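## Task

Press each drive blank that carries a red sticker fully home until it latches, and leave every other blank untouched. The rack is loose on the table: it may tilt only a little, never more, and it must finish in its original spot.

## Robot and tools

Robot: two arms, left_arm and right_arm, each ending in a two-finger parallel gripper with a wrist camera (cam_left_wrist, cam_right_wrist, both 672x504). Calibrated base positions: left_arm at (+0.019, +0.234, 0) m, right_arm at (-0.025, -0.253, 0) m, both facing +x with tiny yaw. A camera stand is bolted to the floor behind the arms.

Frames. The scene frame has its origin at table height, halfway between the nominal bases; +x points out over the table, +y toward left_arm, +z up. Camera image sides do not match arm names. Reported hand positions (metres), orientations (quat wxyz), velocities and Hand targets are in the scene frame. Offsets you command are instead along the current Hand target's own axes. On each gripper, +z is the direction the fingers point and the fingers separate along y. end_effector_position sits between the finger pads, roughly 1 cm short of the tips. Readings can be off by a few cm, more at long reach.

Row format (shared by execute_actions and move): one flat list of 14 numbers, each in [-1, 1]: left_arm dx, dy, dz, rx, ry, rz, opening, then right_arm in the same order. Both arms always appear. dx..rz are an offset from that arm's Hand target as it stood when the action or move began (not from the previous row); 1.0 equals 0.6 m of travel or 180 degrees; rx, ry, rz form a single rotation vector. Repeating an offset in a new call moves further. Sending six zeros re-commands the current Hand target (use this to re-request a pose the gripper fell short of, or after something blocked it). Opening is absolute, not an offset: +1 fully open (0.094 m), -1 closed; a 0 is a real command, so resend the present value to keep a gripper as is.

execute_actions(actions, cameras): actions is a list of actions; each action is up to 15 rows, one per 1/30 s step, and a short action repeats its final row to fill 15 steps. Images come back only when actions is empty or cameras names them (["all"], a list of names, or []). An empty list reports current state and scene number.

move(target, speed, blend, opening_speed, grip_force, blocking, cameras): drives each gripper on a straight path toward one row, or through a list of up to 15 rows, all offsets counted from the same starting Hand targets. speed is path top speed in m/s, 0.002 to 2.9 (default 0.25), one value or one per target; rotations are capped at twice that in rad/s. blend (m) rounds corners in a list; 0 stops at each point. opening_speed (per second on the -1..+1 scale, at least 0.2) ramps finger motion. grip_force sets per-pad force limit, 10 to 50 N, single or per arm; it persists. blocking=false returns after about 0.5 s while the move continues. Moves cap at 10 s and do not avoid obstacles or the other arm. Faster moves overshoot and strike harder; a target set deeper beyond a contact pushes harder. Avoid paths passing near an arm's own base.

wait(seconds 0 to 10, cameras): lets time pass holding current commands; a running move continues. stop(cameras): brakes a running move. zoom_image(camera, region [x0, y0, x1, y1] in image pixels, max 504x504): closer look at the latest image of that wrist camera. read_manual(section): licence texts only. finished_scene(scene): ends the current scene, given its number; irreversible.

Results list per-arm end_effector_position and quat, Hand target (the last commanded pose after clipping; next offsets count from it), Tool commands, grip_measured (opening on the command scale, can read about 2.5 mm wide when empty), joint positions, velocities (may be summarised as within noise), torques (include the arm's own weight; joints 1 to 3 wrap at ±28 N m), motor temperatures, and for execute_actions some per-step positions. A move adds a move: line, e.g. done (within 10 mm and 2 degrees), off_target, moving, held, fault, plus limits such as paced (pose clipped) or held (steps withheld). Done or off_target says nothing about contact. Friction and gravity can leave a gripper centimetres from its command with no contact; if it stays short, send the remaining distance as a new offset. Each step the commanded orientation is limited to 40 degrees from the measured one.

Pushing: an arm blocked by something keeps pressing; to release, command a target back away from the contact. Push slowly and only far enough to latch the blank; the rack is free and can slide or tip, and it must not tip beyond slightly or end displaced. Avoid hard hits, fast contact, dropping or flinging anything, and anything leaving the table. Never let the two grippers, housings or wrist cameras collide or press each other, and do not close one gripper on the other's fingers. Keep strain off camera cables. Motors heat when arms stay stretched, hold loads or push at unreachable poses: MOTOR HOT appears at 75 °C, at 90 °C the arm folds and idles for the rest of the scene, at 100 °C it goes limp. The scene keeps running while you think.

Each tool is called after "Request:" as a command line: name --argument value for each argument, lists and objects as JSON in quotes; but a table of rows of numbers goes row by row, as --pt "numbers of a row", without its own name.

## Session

Request:
execute_actions --actions '[]'

Scene clock: 0.00 s.
left_arm: end_effector_position=(+0.3048, +0.1757, +0.2572) grip_measured=+1.000 end_effector_quat_wxyz=(+0.560, -0.090, +0.820, +0.077) | right_arm: end_effector_position=(+0.2530, -0.1770, +0.1853) grip_measured=+1.000 end_effector_quat_wxyz=(+0.433, -0.016, +0.892, -0.130)
Joint positions: left_arm=[-0.703 0.87 0.789 -0.494 -0.847 -0.426 0.094] | right_arm=[0.746 1.033 0.802 -0.679 0.724 0.395 0.094]
Joint velocities: within noise
Joint torques (N m): no reading
Motor temperatures (°C): left_arm=[28 28 33 35 26 27 29] | right_arm=[26 32 30 30 26 25 27]
Heat: left arm: 35 °C; right arm: 32 °C.
Hand target: left_arm +0.3048, +0.1779, +0.2648; +0.569, -0.101, +0.813, +0.074 | right_arm +0.2546, -0.1785, +0.1920; +0.442, -0.007, +0.887, -0.130
Tool commands: left_gripper/opening=+1.0 right_gripper/opening=+1.0
camera_calibration:
cam_left_wrist: T_world_to_cam=[[0.233535, -0.972327, -0.00644059, 0.102206], [-0.709292, -0.165821, -0.685134, 0.457929], [0.665106, 0.164571, -0.728389, 0.0439916], [0, 0, 0, 1]] pos_world=[0.271678, 0.168072, 0.346444]
cam_right_wrist: T_world_to_cam=[[-0.0757894, -0.968623, 0.236695, -0.194568], [-0.892993, -0.0396804, -0.448318, 0.34111], [0.443643, -0.245345, -0.861967, 0.0939367], [0, 0, 0, 1]] pos_world=[0.248188, -0.151881, 0.279949]

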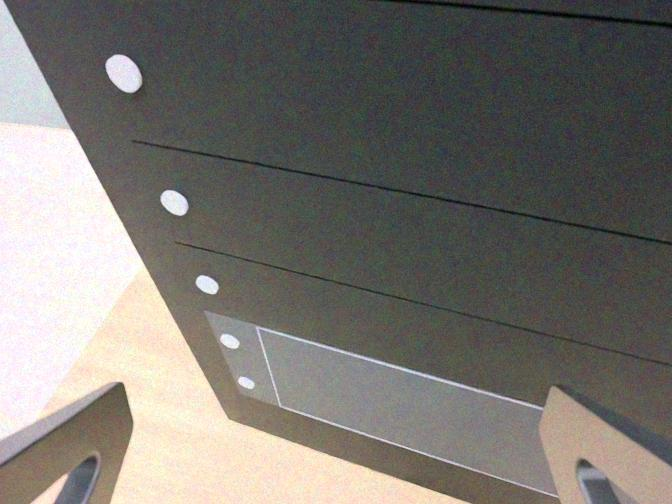

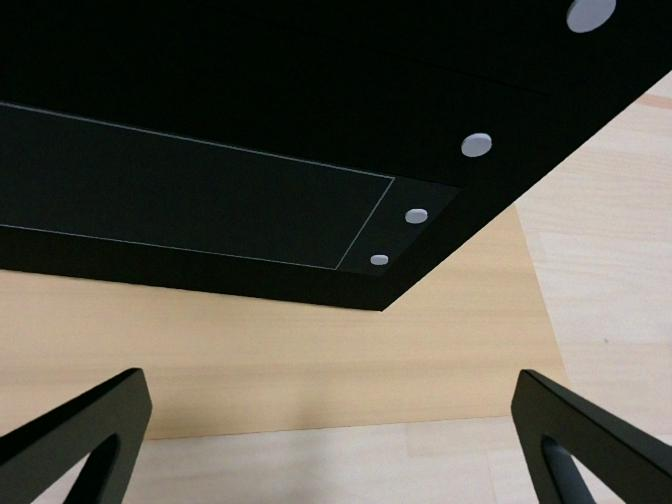

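Request:
move --target '[-0.124,-0.045,-0.268,0.081,-0.193,0.002,-1,-0.202,0.029,-0.34,-0.0487,-0.287,0.0708,-1]' --cameras '["all"]'

Scene clock: 8.20 s.
left_arm: end_effector_position=(+0.1911, +0.1122, +0.3727) grip_measured=-0.990 end_effector_quat_wxyz=(+0.707, +0.063, +0.704, +0.005) | right_arm: end_effector_position=(+0.1702, -0.1000, +0.3995) grip_measured=-0.976 end_effector_quat_wxyz=(+0.781, +0.000, +0.624, -0.002)
Joint positions: left_arm=[-1.668 0.607 0.74 0.029 -1.57 0.258 0] | right_arm=[1.495 0.965 0.577 1.435 1.313 -1.035 0.001]
Joint torques (N m): left_arm=[-0.43 0.13 10.89 1.19 0.05 0.1] | right_arm=[-0.5 -0.46 3.79 0.64 -0.97 -0.09]
Heat: left arm: 36 °C; right arm: 32 °C.
Hand target: left_arm +0.1900, +0.1199, +0.3895; +0.793, +0.000, +0.610, +0.000 | right_arm +0.1696, -0.1003, +0.4000; +0.793, +0.000, +0.609, -0.001
Off the commanded pose: left_arm 0.019 m, 16 deg | right_arm 0.001 m, 2 deg.
joint sent to its limit (left arm) — joint 5 (wrist yaw), lower limit. The joint targets are off in orientation, not in position.
move: off_target (left_arm)
camera_calibration:
cam_left_wrist: T_world_to_cam=[[-0.0887963, -0.992932, -0.0787513, 0.15859], [-0.425064, 0.109278, -0.898543, 0.440115], [0.900798, -0.046313, -0.431763, 0.082395], [0, 0, 0, 1]] pos_world=[0.126938, 0.11319, 0.443526]
cam_right_wrist: T_world_to_cam=[[0.0101358, -0.999947, 0.00200185, -0.100986], [-0.207793, -0.0040645, -0.978164, 0.46492], [0.97812, 0.00949849, -0.207823, 0.00725887], [0, 0, 0, 1]] pos_world=[0.0905305, -0.0991598, 0.456479]

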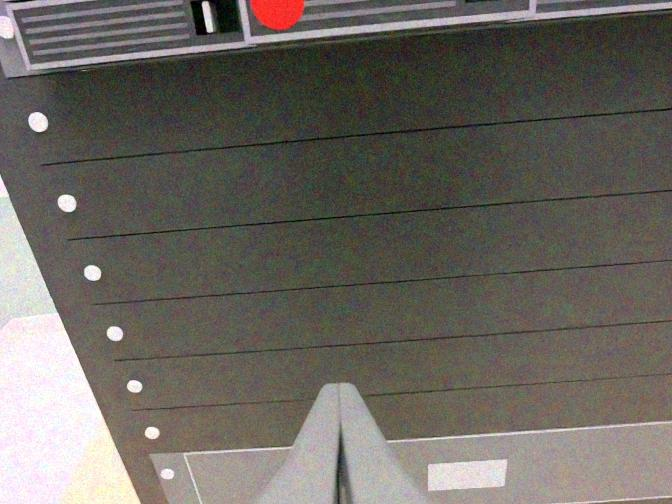

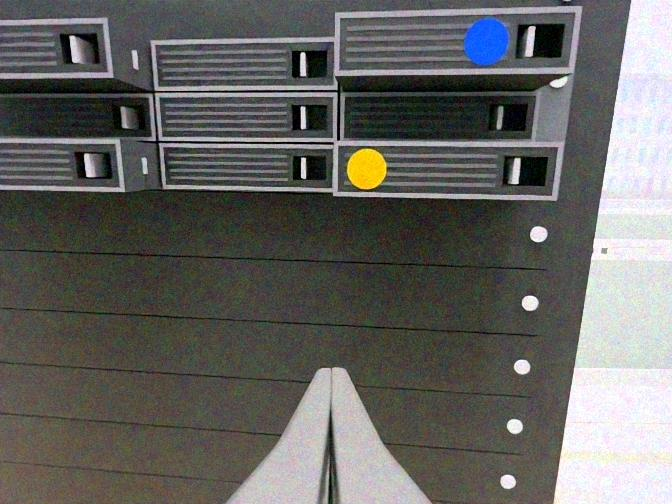

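Request:
move --target '[-0.157,-0.117,0.058,0,0,0,-1,0,-0.1,0,0,0,0,-1]' --cameras '["all"]'

Scene clock: 15.33 s.
left_arm: end_effector_position=(+0.2003, +0.0464, +0.4844) grip_measured=-0.990 end_effector_quat_wxyz=(+0.779, +0.023, +0.627, +0.004) | right_arm: end_effector_position=(+0.1699, -0.1624, +0.3990) grip_measured=-0.976 end_effector_quat_wxyz=(+0.786, +0.009, +0.619, -0.007)
Joint positions: left_arm=[-1.564 1.154 0.983 1.497 -1.349 1.363 0] | right_arm=[1.41 0.6 0.496 0.995 1.265 -0.863 0.001]
Joint torques (N m): left_arm=[0.47 -2.55 5.85 0.69 0.93 0.1] | right_arm=[-0.68 0.8 4.77 0.16 -0.9 0.09]
Heat: left arm: 37 °C; right arm: 32 °C.
Hand target: left_arm +0.1994, +0.0496, +0.4894; +0.793, +0.000, +0.610, +0.000 | right_arm +0.1696, -0.1603, +0.4001; +0.793, +0.000, +0.609, -0.001
Off the commanded pose: left_arm 0.006 m, 4 deg | right_arm 0.002 m, 2 deg.
joint sent to its limit (left arm) — joint 4 (wrist pitch), upper limit. The joint targets still meet the commanded pose.
move: off_target (left_arm)
camera_calibration:
cam_left_wrist: T_world_to_cam=[[-0.0332726, -0.999084, -0.0268988, 0.06695], [-0.229312, 0.033827, -0.972765, 0.551935], [0.972784, -0.0261981, -0.230228, 0.00631637], [0, 0, 0, 1]] pos_world=[0.122649, 0.0483838, 0.540158]
cam_right_wrist: T_world_to_cam=[[-0.00793378, -0.999959, -0.00435801, -0.157771], [-0.194637, 0.00581904, -0.980858, 0.464529], [0.980843, -0.00693368, -0.194675, -0.000291731], [0, 0, 0, 1]] pos_world=[0.089449, -0.16047, 0.454893]

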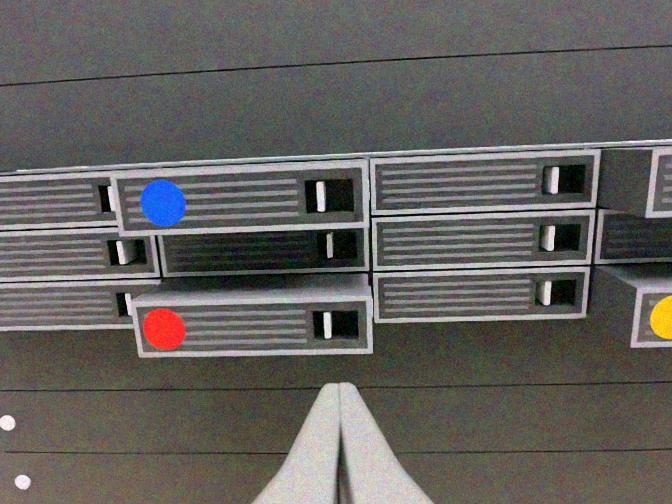

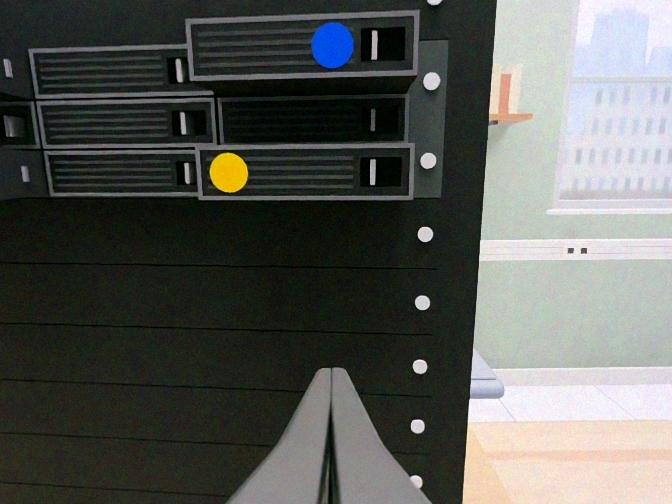

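Request:
move --target '[0.061,0.057,0.105,0.0175,0.0175,0.5,-1,0,0,0,0,0,0,-1]' --cameras '["cam_left_wrist"]'

Scene clock: 25.07 s.
left_arm: end_effector_position=(+0.2736, +0.0760, +0.4530) grip_measured=-0.990 end_effector_quat_wxyz=(+0.530, +0.460, +0.451, +0.551) | right_arm: end_effector_position=(+0.1699, -0.1624, +0.3990) grip_measured=-0.976 end_effector_quat_wxyz=(+0.786, +0.009, +0.619, -0.007)
Joint positions: left_arm=[-1.144 0.955 0.961 0.383 -1.106 1.953 0] | right_arm=[1.41 0.6 0.496 0.995 1.265 -0.863 0.001]
Joint torques (N m): left_arm=[0.39 -4.49 10.66 0.82 0.32 0.02] | right_arm=[-0.66 0.72 4.66 0.15 -0.9 0.11]
Heat: left arm: 36 °C; right arm: 32 °C.
Hand target: left_arm +0.2697, +0.0837, +0.4702; +0.545, +0.451, +0.450, +0.545 | right_arm +0.1696, -0.1603, +0.4001; +0.793, +0.000, +0.609, -0.001
Off the commanded pose: left_arm 0.019 m, 2 deg | right_arm 0.002 m, 2 deg.
move: off_target (left_arm)
camera_calibration:
cam_left_wrist: T_world_to_cam=[[0.162892, 0.0154235, -0.986523, 0.402103], [-0.437142, 0.897511, -0.0581481, 0.114023], [0.884518, 0.440723, 0.15294, -0.256348], [0, 0, 0, 1]] pos_world=[0.21109, 0.00443965, 0.44252]
Images, in order (width x height): cam_left_wrist 672x504.

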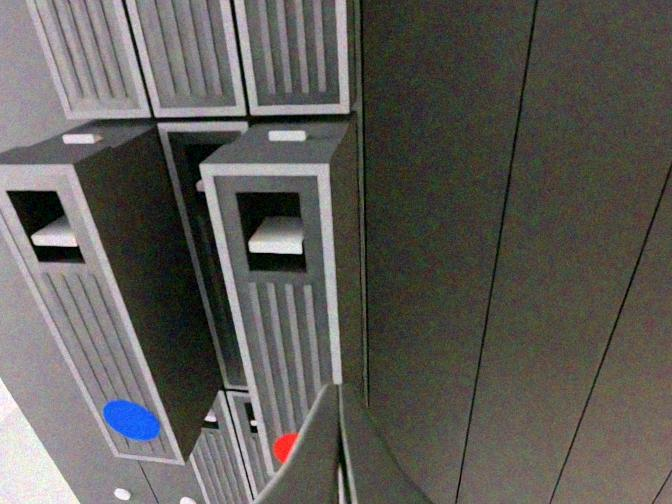

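Request:
move --pt "0.006 0.026 0.005 0 0 0 -1 0 0 0 0 0 0 -1" --pt "0.006 0.012 0.095 0 0 0 -1 0 0 0 0 0 0 -1" --speed 0.1 --cameras '["cam_left_wrist"]'

Scene clock: 29.93 s.
left_arm: end_effector_position=(+0.3243, +0.0867, +0.4750) grip_measured=-0.990 end_effector_quat_wxyz=(+0.534, +0.457, +0.448, +0.553) | right_arm: end_effector_position=(+0.1699, -0.1624, +0.3990) grip_measured=-0.976 end_effector_quat_wxyz=(+0.786, +0.009, +0.619, -0.007)
Joint positions: left_arm=[-0.882 1.047 1.111 0.215 -0.853 1.812 0] | right_arm=[1.41 0.6 0.496 0.995 1.265 -0.863 0.001]
Joint torques (N m): left_arm=[0.47 -2.45 11.69 1 0.23 -0.17] | right_arm=[-0.66 0.73 4.71 0.11 -0.92 0.09]
Motor temperatures (°C): left_arm=[28 28 38 36 26 27 30] | right_arm=[26 32 31 30 27 25 29]
Heat: left arm: 38 °C; right arm: 32 °C.
Hand target: left_arm +0.3243, +0.0873, +0.4881; +0.545, +0.451, +0.450, +0.545 | right_arm +0.1696, -0.1603, +0.4001; +0.793, +0.000, +0.609, -0.001
Off the commanded pose: left_arm 0.013 m, 2 deg | right_arm 0.002 m, 2 deg.
move: off_target (left_arm)
camera_calibration:
cam_left_wrist: T_world_to_cam=[[0.174072, 0.013125, -0.984645, 0.410917], [-0.434688, 0.898241, -0.0648736, 0.130236], [0.883598, 0.439306, 0.162064, -0.313261], [0, 0, 0, 1]] pos_world=[0.26188, 0.0152405, 0.463825]
Images, in order (width x height): cam_left_wrist 672x504.

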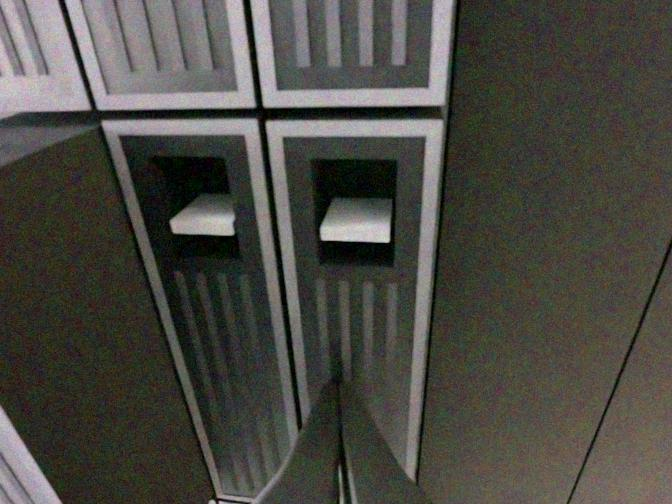

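Request:
move --target '[0,-0.019,0.047,0,0,0,-1,0,0,0,0,0,0,-1]' --speed 0.1 --cameras '["cam_left_wrist"]'

Scene clock: 33.13 s.
left_arm: end_effector_position=(+0.3299, +0.0841, +0.4719) grip_measured=-0.990 end_effector_quat_wxyz=(+0.543, +0.465, +0.443, +0.541) | right_arm: end_effector_position=(+0.1699, -0.1624, +0.3990) grip_measured=-0.976 end_effector_quat_wxyz=(+0.786, +0.009, +0.619, -0.007)
Joint positions: left_arm=[-0.849 1.048 1.111 0.189 -0.789 1.774 0] | right_arm=[1.41 0.6 0.496 0.995 1.265 -0.863 0.001]
Joint torques (N m): left_arm=[5.59 3.26 12.27 1.48 0.53 -0.21] | right_arm=[-0.68 0.75 4.7 0.13 -0.91 0.11]
Heat: left arm: 40 °C; right arm: 32 °C.
Hand target: left_arm +0.3542, +0.0873, +0.4821; +0.545, +0.451, +0.450, +0.545 | right_arm +0.1696, -0.1603, +0.4001; +0.793, +0.000, +0.609, -0.001
Off the commanded pose: left_arm 0.026 m, 2 deg | right_arm 0.002 m, 2 deg.
move: off_target (left_arm)
camera_calibration:
cam_left_wrist: T_world_to_cam=[[0.168509, 0.00125817, -0.985699, 0.410356], [-0.402598, 0.912873, -0.0676602, 0.124354], [0.899733, 0.408242, 0.154333, -0.315648], [0, 0, 0, 1]] pos_world=[0.264916, 0.014825, 0.461617]
Images, in order (width x height): cam_left_wrist 672x504.

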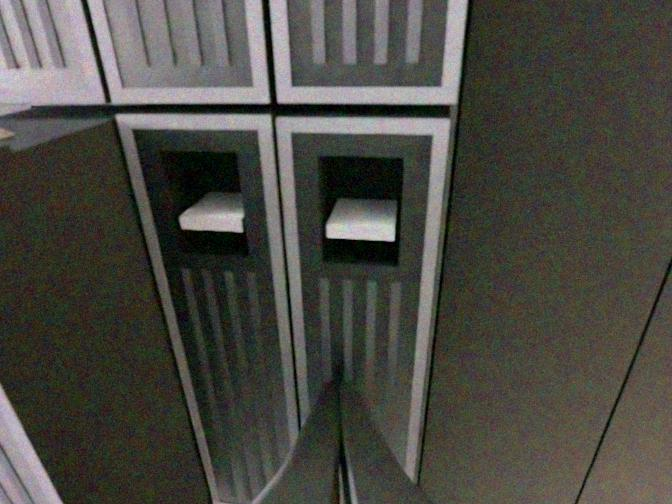

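Request:
move --target '[0,-0.005,0.017,0,0,0,-1,0,0,0,0,0,0,-1]' --speed 0.1

Request:
move --target '[0,0,-0.22,0,0,0,-1,0,0,0,0,0,0,-1]' --cameras '["cam_left_wrist"]'

Scene clock: 35.47 s.
left_arm: end_effector_position=(+0.3306, +0.0841, +0.4721) grip_measured=-0.990 end_effector_quat_wxyz=(+0.548, +0.468, +0.439, +0.537) | right_arm: end_effector_position=(+0.1699, -0.1624, +0.3990) grip_measured=-0.976 end_effector_quat_wxyz=(+0.786, +0.009, +0.619, -0.007)
Joint positions: left_arm=[-0.837 1.043 1.111 0.178 -0.763 1.765 0] | right_arm=[1.41 0.6 0.496 0.995 1.265 -0.863 0.001]
Joint torques (N m): left_arm=[7.2 5.79 12.44 1.71 0.62 -0.22] | right_arm=[-0.79 0.64 4.7 0.14 -0.91 0.09]
Heat: left arm: 41 °C; right arm: 32 °C.
Hand target: left_arm +0.3648, +0.0873, +0.4811; +0.545, +0.451, +0.450, +0.545 | right_arm +0.1696, -0.1603, +0.4001; +0.793, +0.000, +0.609, -0.001
Off the commanded pose: left_arm 0.035 m, 3 deg | right_arm 0.002 m, 2 deg.
move: off_target (left_arm)

Scene clock: 37.30 s.
left_arm: end_effector_position=(+0.2355, +0.0899, +0.4602) grip_measured=-0.990 end_effector_quat_wxyz=(+0.539, +0.465, +0.449, +0.539) | right_arm: end_effector_position=(+0.1699, -0.1624, +0.3990) grip_measured=-0.976 end_effector_quat_wxyz=(+0.786, +0.009, +0.619, -0.007)
Joint positions: left_arm=[-1.327 0.85 0.921 0.474 -1.249 2.11 0] | right_arm=[1.41 0.6 0.496 0.995 1.265 -0.863 0.001]
Joint torques (N m): left_arm=[-0.28 -0.35 5.27 1.39 0.24 0.08] | right_arm=[-0.72 0.66 4.67 0.16 -0.89 0.12]
Heat: left arm: 40 °C; right arm: 32 °C.
Hand target: left_arm +0.2351, +0.0874, +0.4563; +0.545, +0.451, +0.450, +0.545 | right_arm +0.1696, -0.1603, +0.4001; +0.793, +0.000, +0.609, -0.001
Off the commanded pose: left_arm 0.005 m, 2 deg | right_arm 0.002 m, 2 deg.
joint sent to its limit (left arm) — joint 6 (wrist roll), upper limit. The joint targets still meet the commanded pose.
move: done
camera_calibration:
cam_left_wrist: T_world_to_cam=[[0.15675, -0.00199113, -0.987636, 0.418662], [-0.411925, 0.908736, -0.0672096, 0.0825521], [0.897634, 0.417367, 0.141624, -0.225749], [0, 0, 0, 1]] pos_world=[0.17102, 0.0200357, 0.451005]
Images, in order (width x height): cam_left_wrist 672x504.

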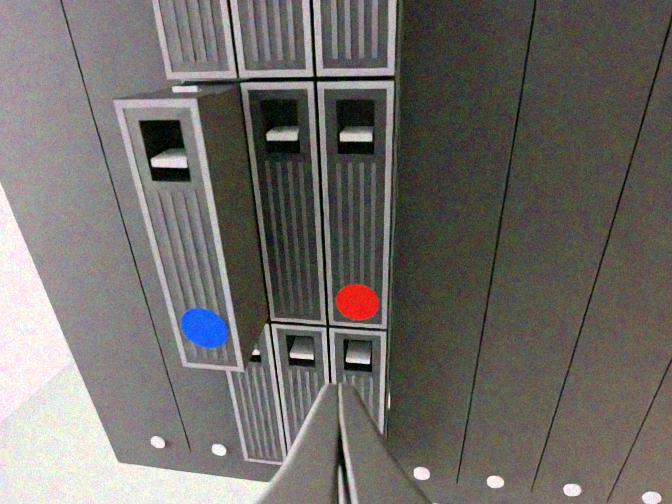

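Request:
finished_scene --scene 2

The scene is finished: the task was done.


## Next scene

Press each drive blank that carries a blue sticker fully home until it latches, and leave every other blank untouched. The rack is loose on the table: it may tilt only a little, never more, and it must finish in its original spot.

Request:
execute_actions --actions '[]' --cameras '[]'

Scene clock: 0.00 s.
left_arm: end_effector_position=(+0.1907, +0.1190, +0.3468) grip_measured=+1.000 end_effector_quat_wxyz=(+0.436, +0.151, +0.875, -0.151) | right_arm: end_effector_position=(+0.2395, -0.1539, +0.2106) grip_measured=+1.000 end_effector_quat_wxyz=(+0.333, +0.043, +0.893, +0.300)
Joint positions: left_arm=[-0.835 0.791 1.38 -1.226 -0.257 -0.348 0.094] | right_arm=[0.099 0.886 0.818 -0.682 -0.502 0.36 0.094]
Joint velocities: within noise
Joint torques (N m): no reading
Motor temperatures (°C): left_arm=[28 28 33 34 26 27 29] | right_arm=[26 32 30 29 26 25 27]
Heat: left arm: 34 °C; right arm: 32 °C.
Hand target: left_arm +0.1918, +0.1202, +0.3533; +0.447, +0.149, +0.869, -0.152 | right_arm +0.2406, -0.1523, +0.2185; +0.345, +0.033, +0.888, +0.304
Tool commands: left_gripper/opening=+1.0 right_gripper/opening=+1.0
No camera images: "cameras" was empty.

Request:
move --target '[-0.099,-0.038,-0.039,-0.1395,-0.2762,0.0197,-1,-0.099,0.235,-0.248,0.108,-0.3353,-0.1773,-1]' --cameras '["all"]'

Scene clock: 9.63 s.
left_arm: end_effector_position=(+0.1975, +0.0939, +0.4088) grip_measured=-0.990 end_effector_quat_wxyz=(+0.702, +0.038, +0.711, +0.006) | right_arm: end_effector_position=(+0.1709, -0.1323, +0.4191) grip_measured=-0.977 end_effector_quat_wxyz=(+0.783, +0.004, +0.622, -0.001)
Joint positions: left_arm=[-1.607 0.87 1.141 -0.753 -1.542 -0.42 0] | right_arm=[1.453 0.772 0.604 1.119 1.288 -0.926 0.001]
Joint torques (N m): left_arm=[0.43 -1.21 7.31 1.37 -0.51 0.06] | right_arm=[-0.58 0.94 3.81 0.66 -0.88 -0.07]
Heat: left arm: 35 °C; right arm: 32 °C.
Hand target: left_arm +0.1988, +0.1015, +0.4181; +0.793, +0.000, +0.609, +0.000 | right_arm +0.1704, -0.1303, +0.4188; +0.793, +0.000, +0.609, +0.000
Off the commanded pose: left_arm 0.012 m, 16 deg | right_arm 0.002 m, 2 deg.
joint sent to its limit (left arm) — joint 5 (wrist yaw), lower limit. The joint targets are off in orientation, not in position.
move: off_target (left_arm)
camera_calibration:
cam_left_wrist: T_world_to_cam=[[-0.0530243, -0.997555, -0.0455331, 0.123676], [-0.442152, 0.0643374, -0.89463, 0.483306], [0.895371, -0.0273046, -0.444482, 0.0957816], [0, 0, 0, 1]] pos_world=[0.134492, 0.0948946, 0.480585]
cam_right_wrist: T_world_to_cam=[[0.00628797, -0.999969, -0.0046706, -0.12991], [-0.201929, 0.00330474, -0.979395, 0.484587], [0.97938, 0.00710153, -0.201902, 0.00789848], [0, 0, 0, 1]] pos_world=[0.0909336, -0.131563, 0.47559]

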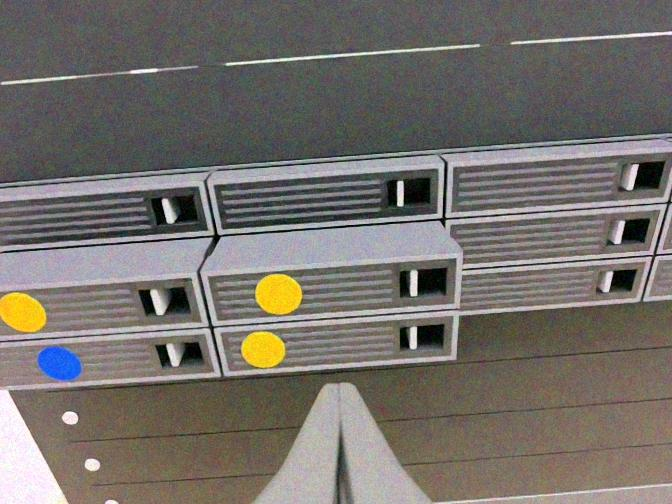

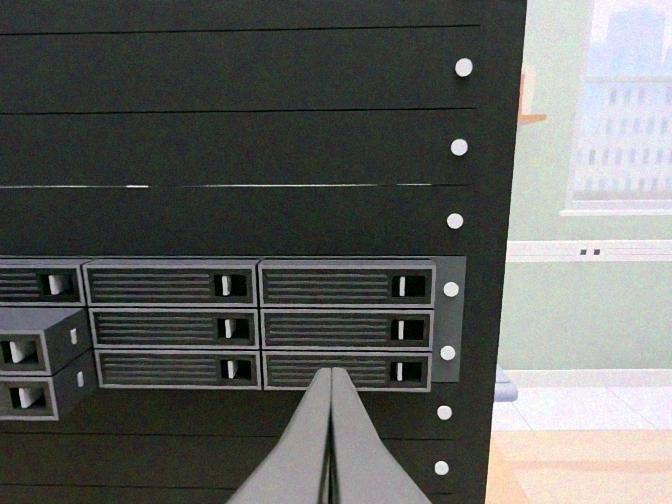

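Request:
move --target '[0.129,0.175,0.045,0,0,-0.5,-1,0,0,0,0,0,0,-1]' --cameras '["cam_left_wrist"]'

Scene clock: 21.57 s.
left_arm: end_effector_position=(+0.2471, +0.2059, +0.3469) grip_measured=-0.990 end_effector_quat_wxyz=(+0.556, -0.439, +0.445, -0.547) | right_arm: end_effector_position=(+0.1710, -0.1322, +0.4194) grip_measured=-0.977 end_effector_quat_wxyz=(+0.784, +0.005, +0.621, -0.001)
Joint positions: left_arm=[-0.535 0.24 0.445 0.047 -0.507 -1.432 0] | right_arm=[1.453 0.777 0.604 1.131 1.288 -0.932 0.001]
Joint torques (N m): left_arm=[0.49 1.13 5.07 1.87 0.17 -0.01] | right_arm=[-0.44 0.87 3.78 0.63 -0.87 -0.1]
Heat: left arm: 37 °C; right arm: 32 °C.
Hand target: left_arm +0.2448, +0.2065, +0.3501; +0.561, -0.431, +0.431, -0.561 | right_arm +0.1704, -0.1303, +0.4188; +0.793, +0.000, +0.609, +0.000
Off the commanded pose: left_arm 0.004 m, 2 deg | right_arm 0.002 m, 2 deg.
move: done
camera_calibration:
cam_left_wrist: T_world_to_cam=[[-0.225391, 0.00213331, 0.974266, -0.281799], [-0.420238, -0.902402, -0.0952436, 0.358982], [0.878976, -0.430891, 0.204289, -0.110921], [0, 0, 0, 1]] pos_world=[0.18484, 0.276753, 0.331398]
Images, in order (width x height): cam_left_wrist 672x504.

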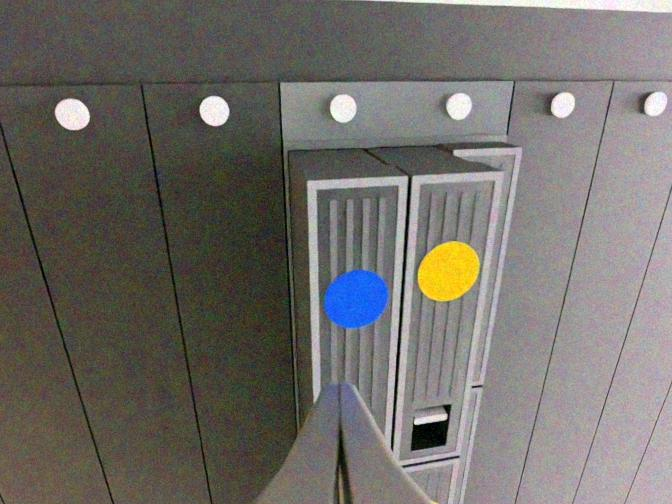

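Request:
move --pt "0.023 -0.017 0.025 0 0 0 -1 0 0 0 0 0 0 -1" --pt "0.023 -0.005 0.096 0 0 0 -1 0 0 0 0 0 0 -1" --speed 0.1 --cameras '["cam_left_wrist"]'

Scene clock: 28.93 s.
left_arm: end_effector_position=(+0.3028, +0.1911, +0.3334) grip_measured=-0.990 end_effector_quat_wxyz=(+0.548, -0.449, +0.464, -0.533) | right_arm: end_effector_position=(+0.1710, -0.1322, +0.4194) grip_measured=-0.977 end_effector_quat_wxyz=(+0.784, +0.005, +0.621, -0.001)
Joint positions: left_arm=[-0.407 0.55 0.445 0.287 -0.382 -1.472 0] | right_arm=[1.453 0.777 0.604 1.131 1.288 -0.932 0.001]
Joint torques (N m): left_arm=[0.59 0.98 11.28 2.01 0.12 0.04] | right_arm=[-0.46 0.85 3.77 0.66 -0.88 -0.07]
Heat: left arm: 38 °C; right arm: 32 °C.
Hand target: left_arm +0.2997, +0.1927, +0.3678; +0.561, -0.431, +0.431, -0.561 | right_arm +0.1704, -0.1303, +0.4188; +0.793, +0.000, +0.609, +0.000
Off the commanded pose: left_arm 0.035 m, 6 deg | right_arm 0.002 m, 2 deg.
move: off_target (left_arm)
camera_calibration:
cam_left_wrist: T_world_to_cam=[[-0.174305, -0.0133804, 0.984601, -0.272031], [-0.426215, -0.900362, -0.0876888, 0.366689], [0.88767, -0.434937, 0.151234, -0.147721], [0, 0, 0, 1]] pos_world=[0.24, 0.262263, 0.322337]
Images, in order (width x height): cam_left_wrist 672x504.

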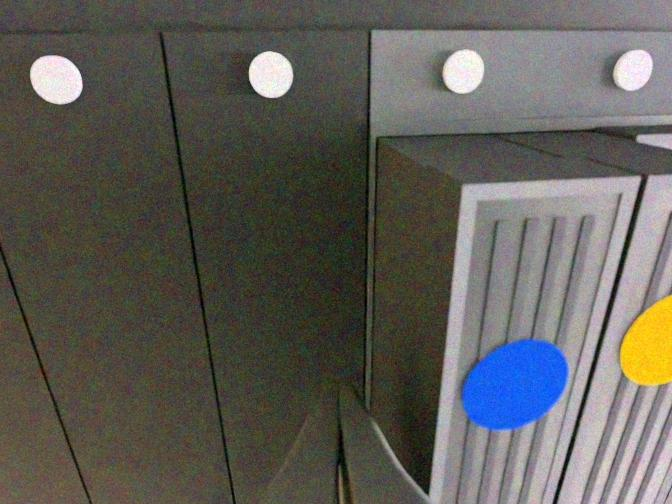

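Request:
move --pt "0 -0.026 -0.09 0 0 0 -1 0 0 0 0 0 0 -1" --pt "0 -0.032 -0.075 -0.015 0 0 -1 0 0 0 0 0 0 -1" --speed 0.12 --cameras '["cam_left_wrist"]'

Scene clock: 32.80 s.
left_arm: end_effector_position=(+0.2531, +0.1919, +0.3639) grip_measured=-0.990 end_effector_quat_wxyz=(+0.551, -0.448, +0.440, -0.550) | right_arm: end_effector_position=(+0.1710, -0.1322, +0.4194) grip_measured=-0.977 end_effector_quat_wxyz=(+0.784, +0.005, +0.621, -0.001)
Joint positions: left_arm=[-0.68 0.351 0.508 0.113 -0.655 -1.412 0] | right_arm=[1.453 0.777 0.604 1.131 1.288 -0.932 0.001]
Joint torques (N m): left_arm=[0.36 3.07 11 0.99 0.2 0.04] | right_arm=[-0.39 0.9 3.84 0.64 -0.9 -0.09]
Motor temperatures (°C): left_arm=[28 28 37 39 26 27 29] | right_arm=[26 31 30 30 26 25 28]
Heat: left arm: 39 °C; right arm: 31 °C.
Hand target: left_arm +0.2513, +0.1927, +0.3748; +0.550, -0.444, +0.444, -0.550 | right_arm +0.1704, -0.1303, +0.4188; +0.793, +0.000, +0.609, +0.000
Off the commanded pose: left_arm 0.011 m, 1 deg | right_arm 0.002 m, 2 deg.
move: off_target (left_arm)
camera_calibration:
cam_left_wrist: T_world_to_cam=[[-0.218604, 0.0230305, 0.975542, -0.303181], [-0.418015, -0.905559, -0.0722924, 0.342271], [0.881746, -0.423594, 0.207586, -0.129107], [0, 0, 0, 1]] pos_world=[0.190637, 0.26224, 0.347311]
Images, in order (width x height): cam_left_wrist 672x504.

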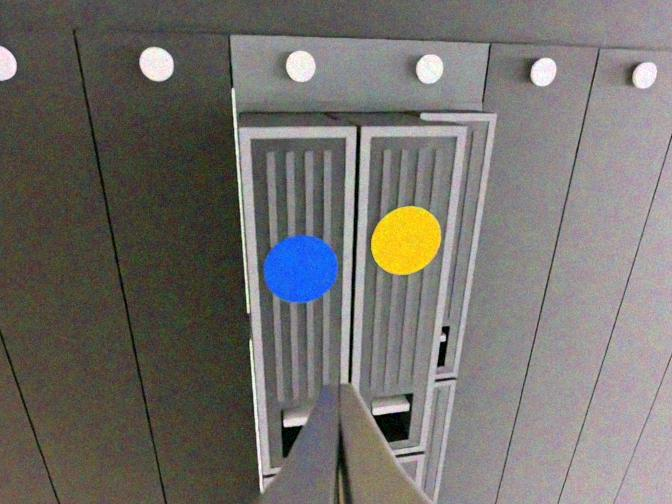

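Request:
move --pt "0 0.008 0.015 0.045 0 0 -1 0 0 0 0 0 0 -1" --pt "0 0.018 0.059 0.045 0 0 -1 0 0 0 0 0 0 -1" --speed 0.1 --cameras '["cam_left_wrist"]'

Scene clock: 39.07 s.
left_arm: end_effector_position=(+0.2908, +0.1923, +0.3655) grip_measured=-0.990 end_effector_quat_wxyz=(+0.575, -0.415, +0.418, -0.568) | right_arm: end_effector_position=(+0.1710, -0.1322, +0.4194) grip_measured=-0.977 end_effector_quat_wxyz=(+0.784, +0.005, +0.621, -0.001)
Joint positions: left_arm=[-0.426 0.531 0.429 0.44 -0.392 -1.429 0] | right_arm=[1.453 0.777 0.604 1.131 1.288 -0.932 0.001]
Joint torques (N m): left_arm=[0.55 0.79 6.42 1.92 0.14 0.01] | right_arm=[-0.46 0.88 3.81 0.65 -0.85 -0.09]
Heat: left arm: 39 °C; right arm: 31 °C.
Hand target: left_arm +0.2881, +0.1927, +0.3719; +0.580, -0.404, +0.404, -0.580 | right_arm +0.1704, -0.1303, +0.4188; +0.793, +0.000, +0.609, +0.000
Off the commanded pose: left_arm 0.007 m, 3 deg | right_arm 0.002 m, 2 deg.
move: off_target (left_arm)
camera_calibration:
cam_left_wrist: T_world_to_cam=[[-0.313094, 0.00716493, 0.949695, -0.256561], [-0.410283, -0.902867, -0.12845, 0.376185], [0.856528, -0.429861, 0.285622, -0.182463], [0, 0, 0, 1]] pos_world=[0.230299, 0.263049, 0.344091]
Images, in order (width x height): cam_left_wrist 672x504.

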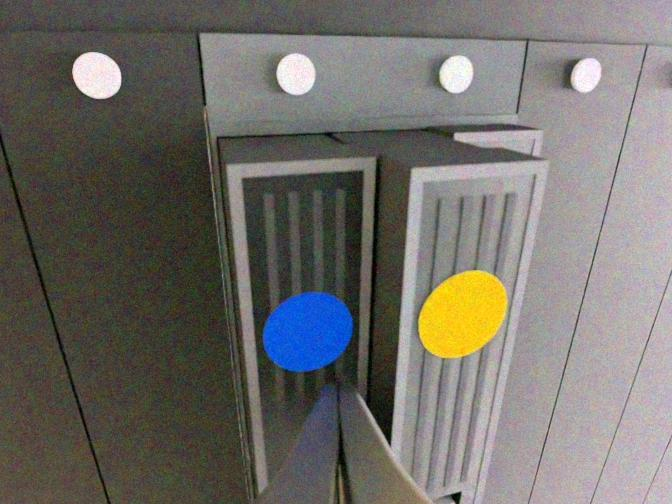

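Request:
move --target '[0,0.016,0.026,0,0,0,-1,0,0,0,0,0,0,-1]' --speed 0.1 --cameras '["cam_left_wrist"]'

Scene clock: 42.30 s.
left_arm: end_effector_position=(+0.3084, +0.1923, +0.3626) grip_measured=-0.990 end_effector_quat_wxyz=(+0.575, -0.415, +0.416, -0.569) | right_arm: end_effector_position=(+0.1710, -0.1322, +0.4194) grip_measured=-0.977 end_effector_quat_wxyz=(+0.784, +0.005, +0.621, -0.001)
Joint positions: left_arm=[-0.369 0.63 0.429 0.534 -0.338 -1.45 0] | right_arm=[1.453 0.777 0.604 1.131 1.288 -0.932 0.001]
Joint torques (N m): left_arm=[0.47 0.29 6.64 1.95 0.15 0.03] | right_arm=[-0.5 0.92 3.78 0.65 -0.87 -0.07]
Heat: left arm: 39 °C; right arm: 31 °C.
Hand target: left_arm +0.3061, +0.1927, +0.3683; +0.580, -0.404, +0.404, -0.580 | right_arm +0.1704, -0.1303, +0.4188; +0.793, +0.000, +0.609, +0.000
Off the commanded pose: left_arm 0.006 m, 2 deg | right_arm 0.002 m, 2 deg.
move: done
camera_calibration:
cam_left_wrist: T_world_to_cam=[[-0.315108, 0.00957339, 0.949008, -0.247884], [-0.410759, -0.902816, -0.127281, 0.38274], [0.855561, -0.429921, 0.288416, -0.197409], [0, 0, 0, 1]] pos_world=[0.248, 0.263047, 0.340895]
Images, in order (width x height): cam_left_wrist 672x504.

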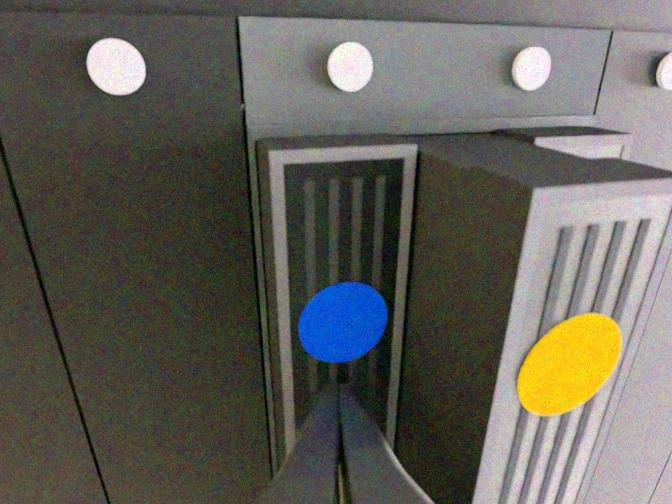

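Request:
move --target '[0,0.018,0.033,0,0,0,-1,0,0,0,0,0,0,-1]' --speed 0.1 --cameras '["cam_left_wrist"]'

Request:
move --target '[0,0.01,0.034,0,0,0,-1,0,0,0,0,0,0,-1]' --speed 0.1 --cameras '["cam_left_wrist"]'

Scene clock: 44.60 s.
left_arm: end_effector_position=(+0.3181, +0.1932, +0.3614) grip_measured=-0.990 end_effector_quat_wxyz=(+0.573, -0.414, +0.412, -0.575) | right_arm: end_effector_position=(+0.1710, -0.1322, +0.4194) grip_measured=-0.977 end_effector_quat_wxyz=(+0.784, +0.005, +0.621, -0.001)
Joint positions: left_arm=[-0.334 0.686 0.426 0.598 -0.301 -1.47 0] | right_arm=[1.453 0.777 0.604 1.131 1.288 -0.932 0.001]
Joint torques (N m): left_arm=[1.61 6.64 7.86 2.3 0.29 0.02] | right_arm=[-0.39 0.98 3.78 0.63 -0.85 -0.09]
Heat: left arm: 40 °C; right arm: 31 °C.
Hand target: left_arm +0.3284, +0.1927, +0.3649; +0.580, -0.404, +0.404, -0.580 | right_arm +0.1704, -0.1303, +0.4188; +0.793, +0.000, +0.609, +0.000
Off the commanded pose: left_arm 0.011 m, 2 deg | right_arm 0.002 m, 2 deg.
move: off_target (left_arm)
camera_calibration:
cam_left_wrist: T_world_to_cam=[[-0.323535, 0.020144, 0.946002, -0.241984], [-0.414683, -0.901666, -0.122623, 0.386784], [0.850508, -0.431964, 0.300074, -0.207168], [0, 0, 0, 1]] pos_world=[0.2583, 0.264136, 0.338512]
Images, in order (width x height): cam_left_wrist 672x504.

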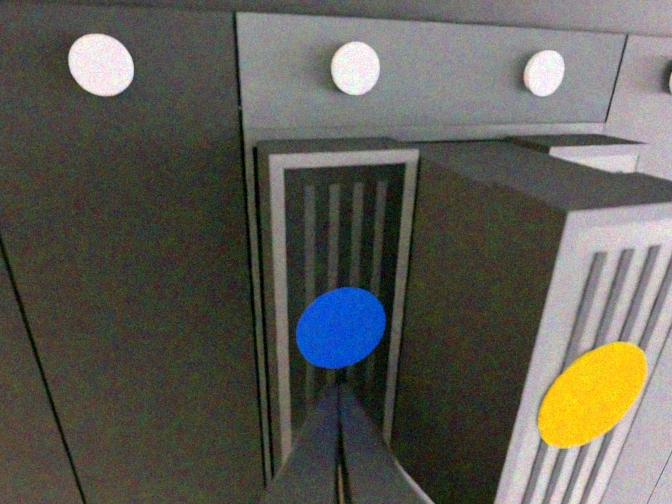

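Scene clock: 45.93 s.
left_arm: end_effector_position=(+0.3192, +0.1935, +0.3622) grip_measured=-0.990 end_effector_quat_wxyz=(+0.571, -0.410, +0.407, -0.584) | right_arm: end_effector_position=(+0.1710, -0.1322, +0.4194) grip_measured=-0.977 end_effector_quat_wxyz=(+0.784, +0.005, +0.621, -0.001)
Joint positions: left_arm=[-0.317 0.699 0.416 0.638 -0.277 -1.484 0] | right_arm=[1.453 0.777 0.604 1.131 1.288 -0.932 0.001]
Joint torques (N m): left_arm=[3.14 14.63 10.95 2.42 0.34 -0.02] | right_arm=[-0.38 0.79 3.75 0.65 -0.87 -0.07]
Heat: left arm: 40 °C; right arm: 31 °C.
Hand target: left_arm +0.3496, +0.1927, +0.3664; +0.580, -0.404, +0.404, -0.580 | right_arm +0.1704, -0.1303, +0.4188; +0.793, +0.000, +0.609, +0.000
Off the commanded pose: left_arm 0.031 m, 1 deg | right_arm 0.002 m, 2 deg.
move: off_target (left_arm)
camera_calibration:
cam_left_wrist: T_world_to_cam=[[-0.340177, 0.0333618, 0.93977, -0.237359], [-0.422505, -0.898241, -0.12105, 0.388878], [0.840101, -0.438236, 0.319656, -0.210858], [0, 0, 0, 1]] pos_world=[0.260701, 0.264819, 0.337539]
Images, in order (width x height): cam_left_wrist 672x504.

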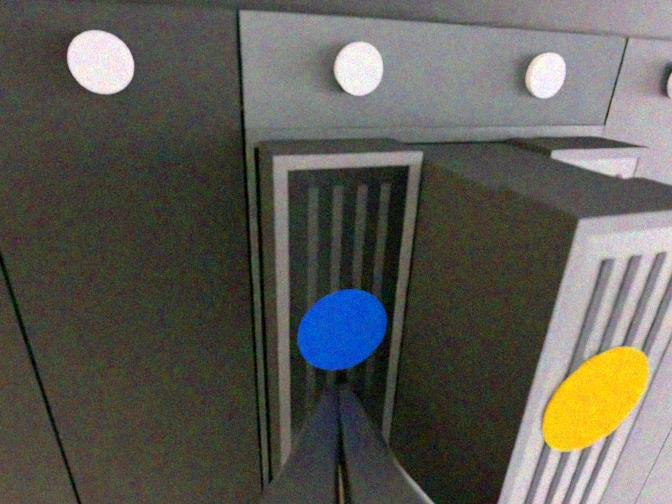

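Request:
move --target '[0,0,-0.2,0,0,0,-1,0,0,0,0,0,0,-1]' --cameras '["all"]'

Scene clock: 48.93 s.
left_arm: end_effector_position=(+0.2348, +0.1965, +0.3357) grip_measured=-0.990 end_effector_quat_wxyz=(+0.576, -0.408, +0.382, -0.596) | right_arm: end_effector_position=(+0.1710, -0.1322, +0.4194) grip_measured=-0.977 end_effector_quat_wxyz=(+0.784, +0.005, +0.621, -0.001)
Joint positions: left_arm=[-0.725 0.166 0.217 0.445 -0.663 -1.3 0] | right_arm=[1.453 0.777 0.604 1.131 1.288 -0.932 0.001]
Joint torques (N m): left_arm=[-0.4 2.02 6.02 0.82 0.12 0.24] | right_arm=[-0.39 0.95 3.7 0.64 -0.91 -0.06]
Heat: left arm: 40 °C; right arm: 31 °C.
Hand target: left_arm +0.2371, +0.1927, +0.3248; +0.580, -0.404, +0.404, -0.580 | right_arm +0.1704, -0.1303, +0.4188; +0.793, +0.000, +0.609, +0.000
Off the commanded pose: left_arm 0.012 m, 3 deg | right_arm 0.002 m, 2 deg.
move: off_target (left_arm)
camera_calibration:
cam_left_wrist: T_world_to_cam=[[-0.381643, 0.0609412, 0.922299, -0.231048], [-0.407421, -0.906751, -0.108675, 0.346609], [0.829673, -0.417239, 0.370884, -0.148969], [0, 0, 0, 1]] pos_world=[0.176634, 0.266212, 0.306013]
cam_right_wrist: T_world_to_cam=[[0.00494552, -0.999966, -0.00661906, -0.12876], [-0.200599, 0.00549254, -0.979658, 0.485058], [0.979661, 0.0061727, -0.200565, 0.00725161], [0, 0, 0, 1]] pos_world=[0.0908348, -0.131465, 0.475793]

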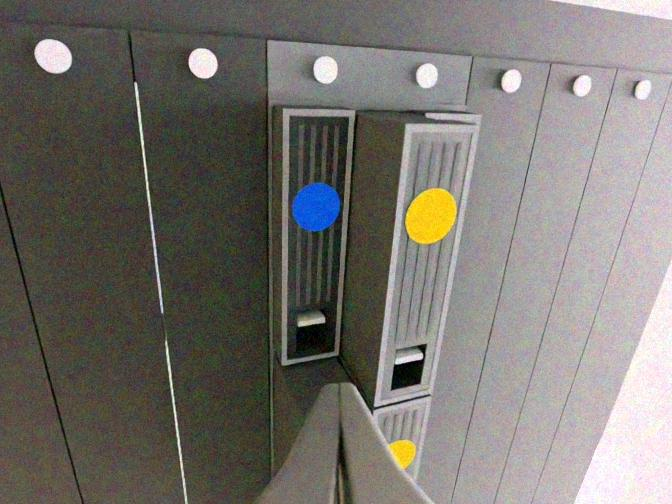

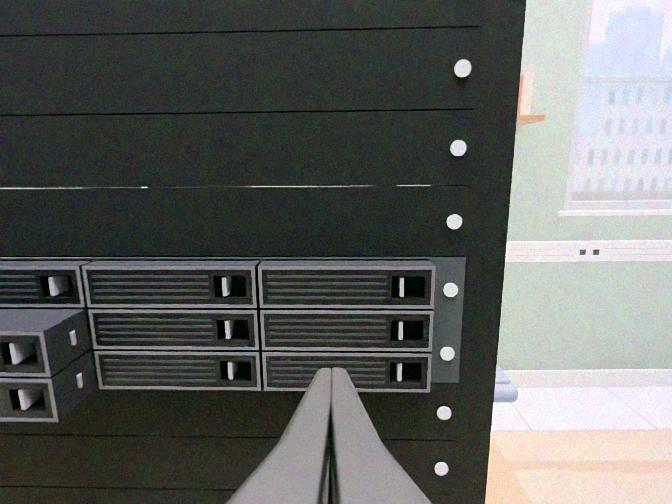

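Request:
finished_scene --scene 3

The scene is finished: the task was done.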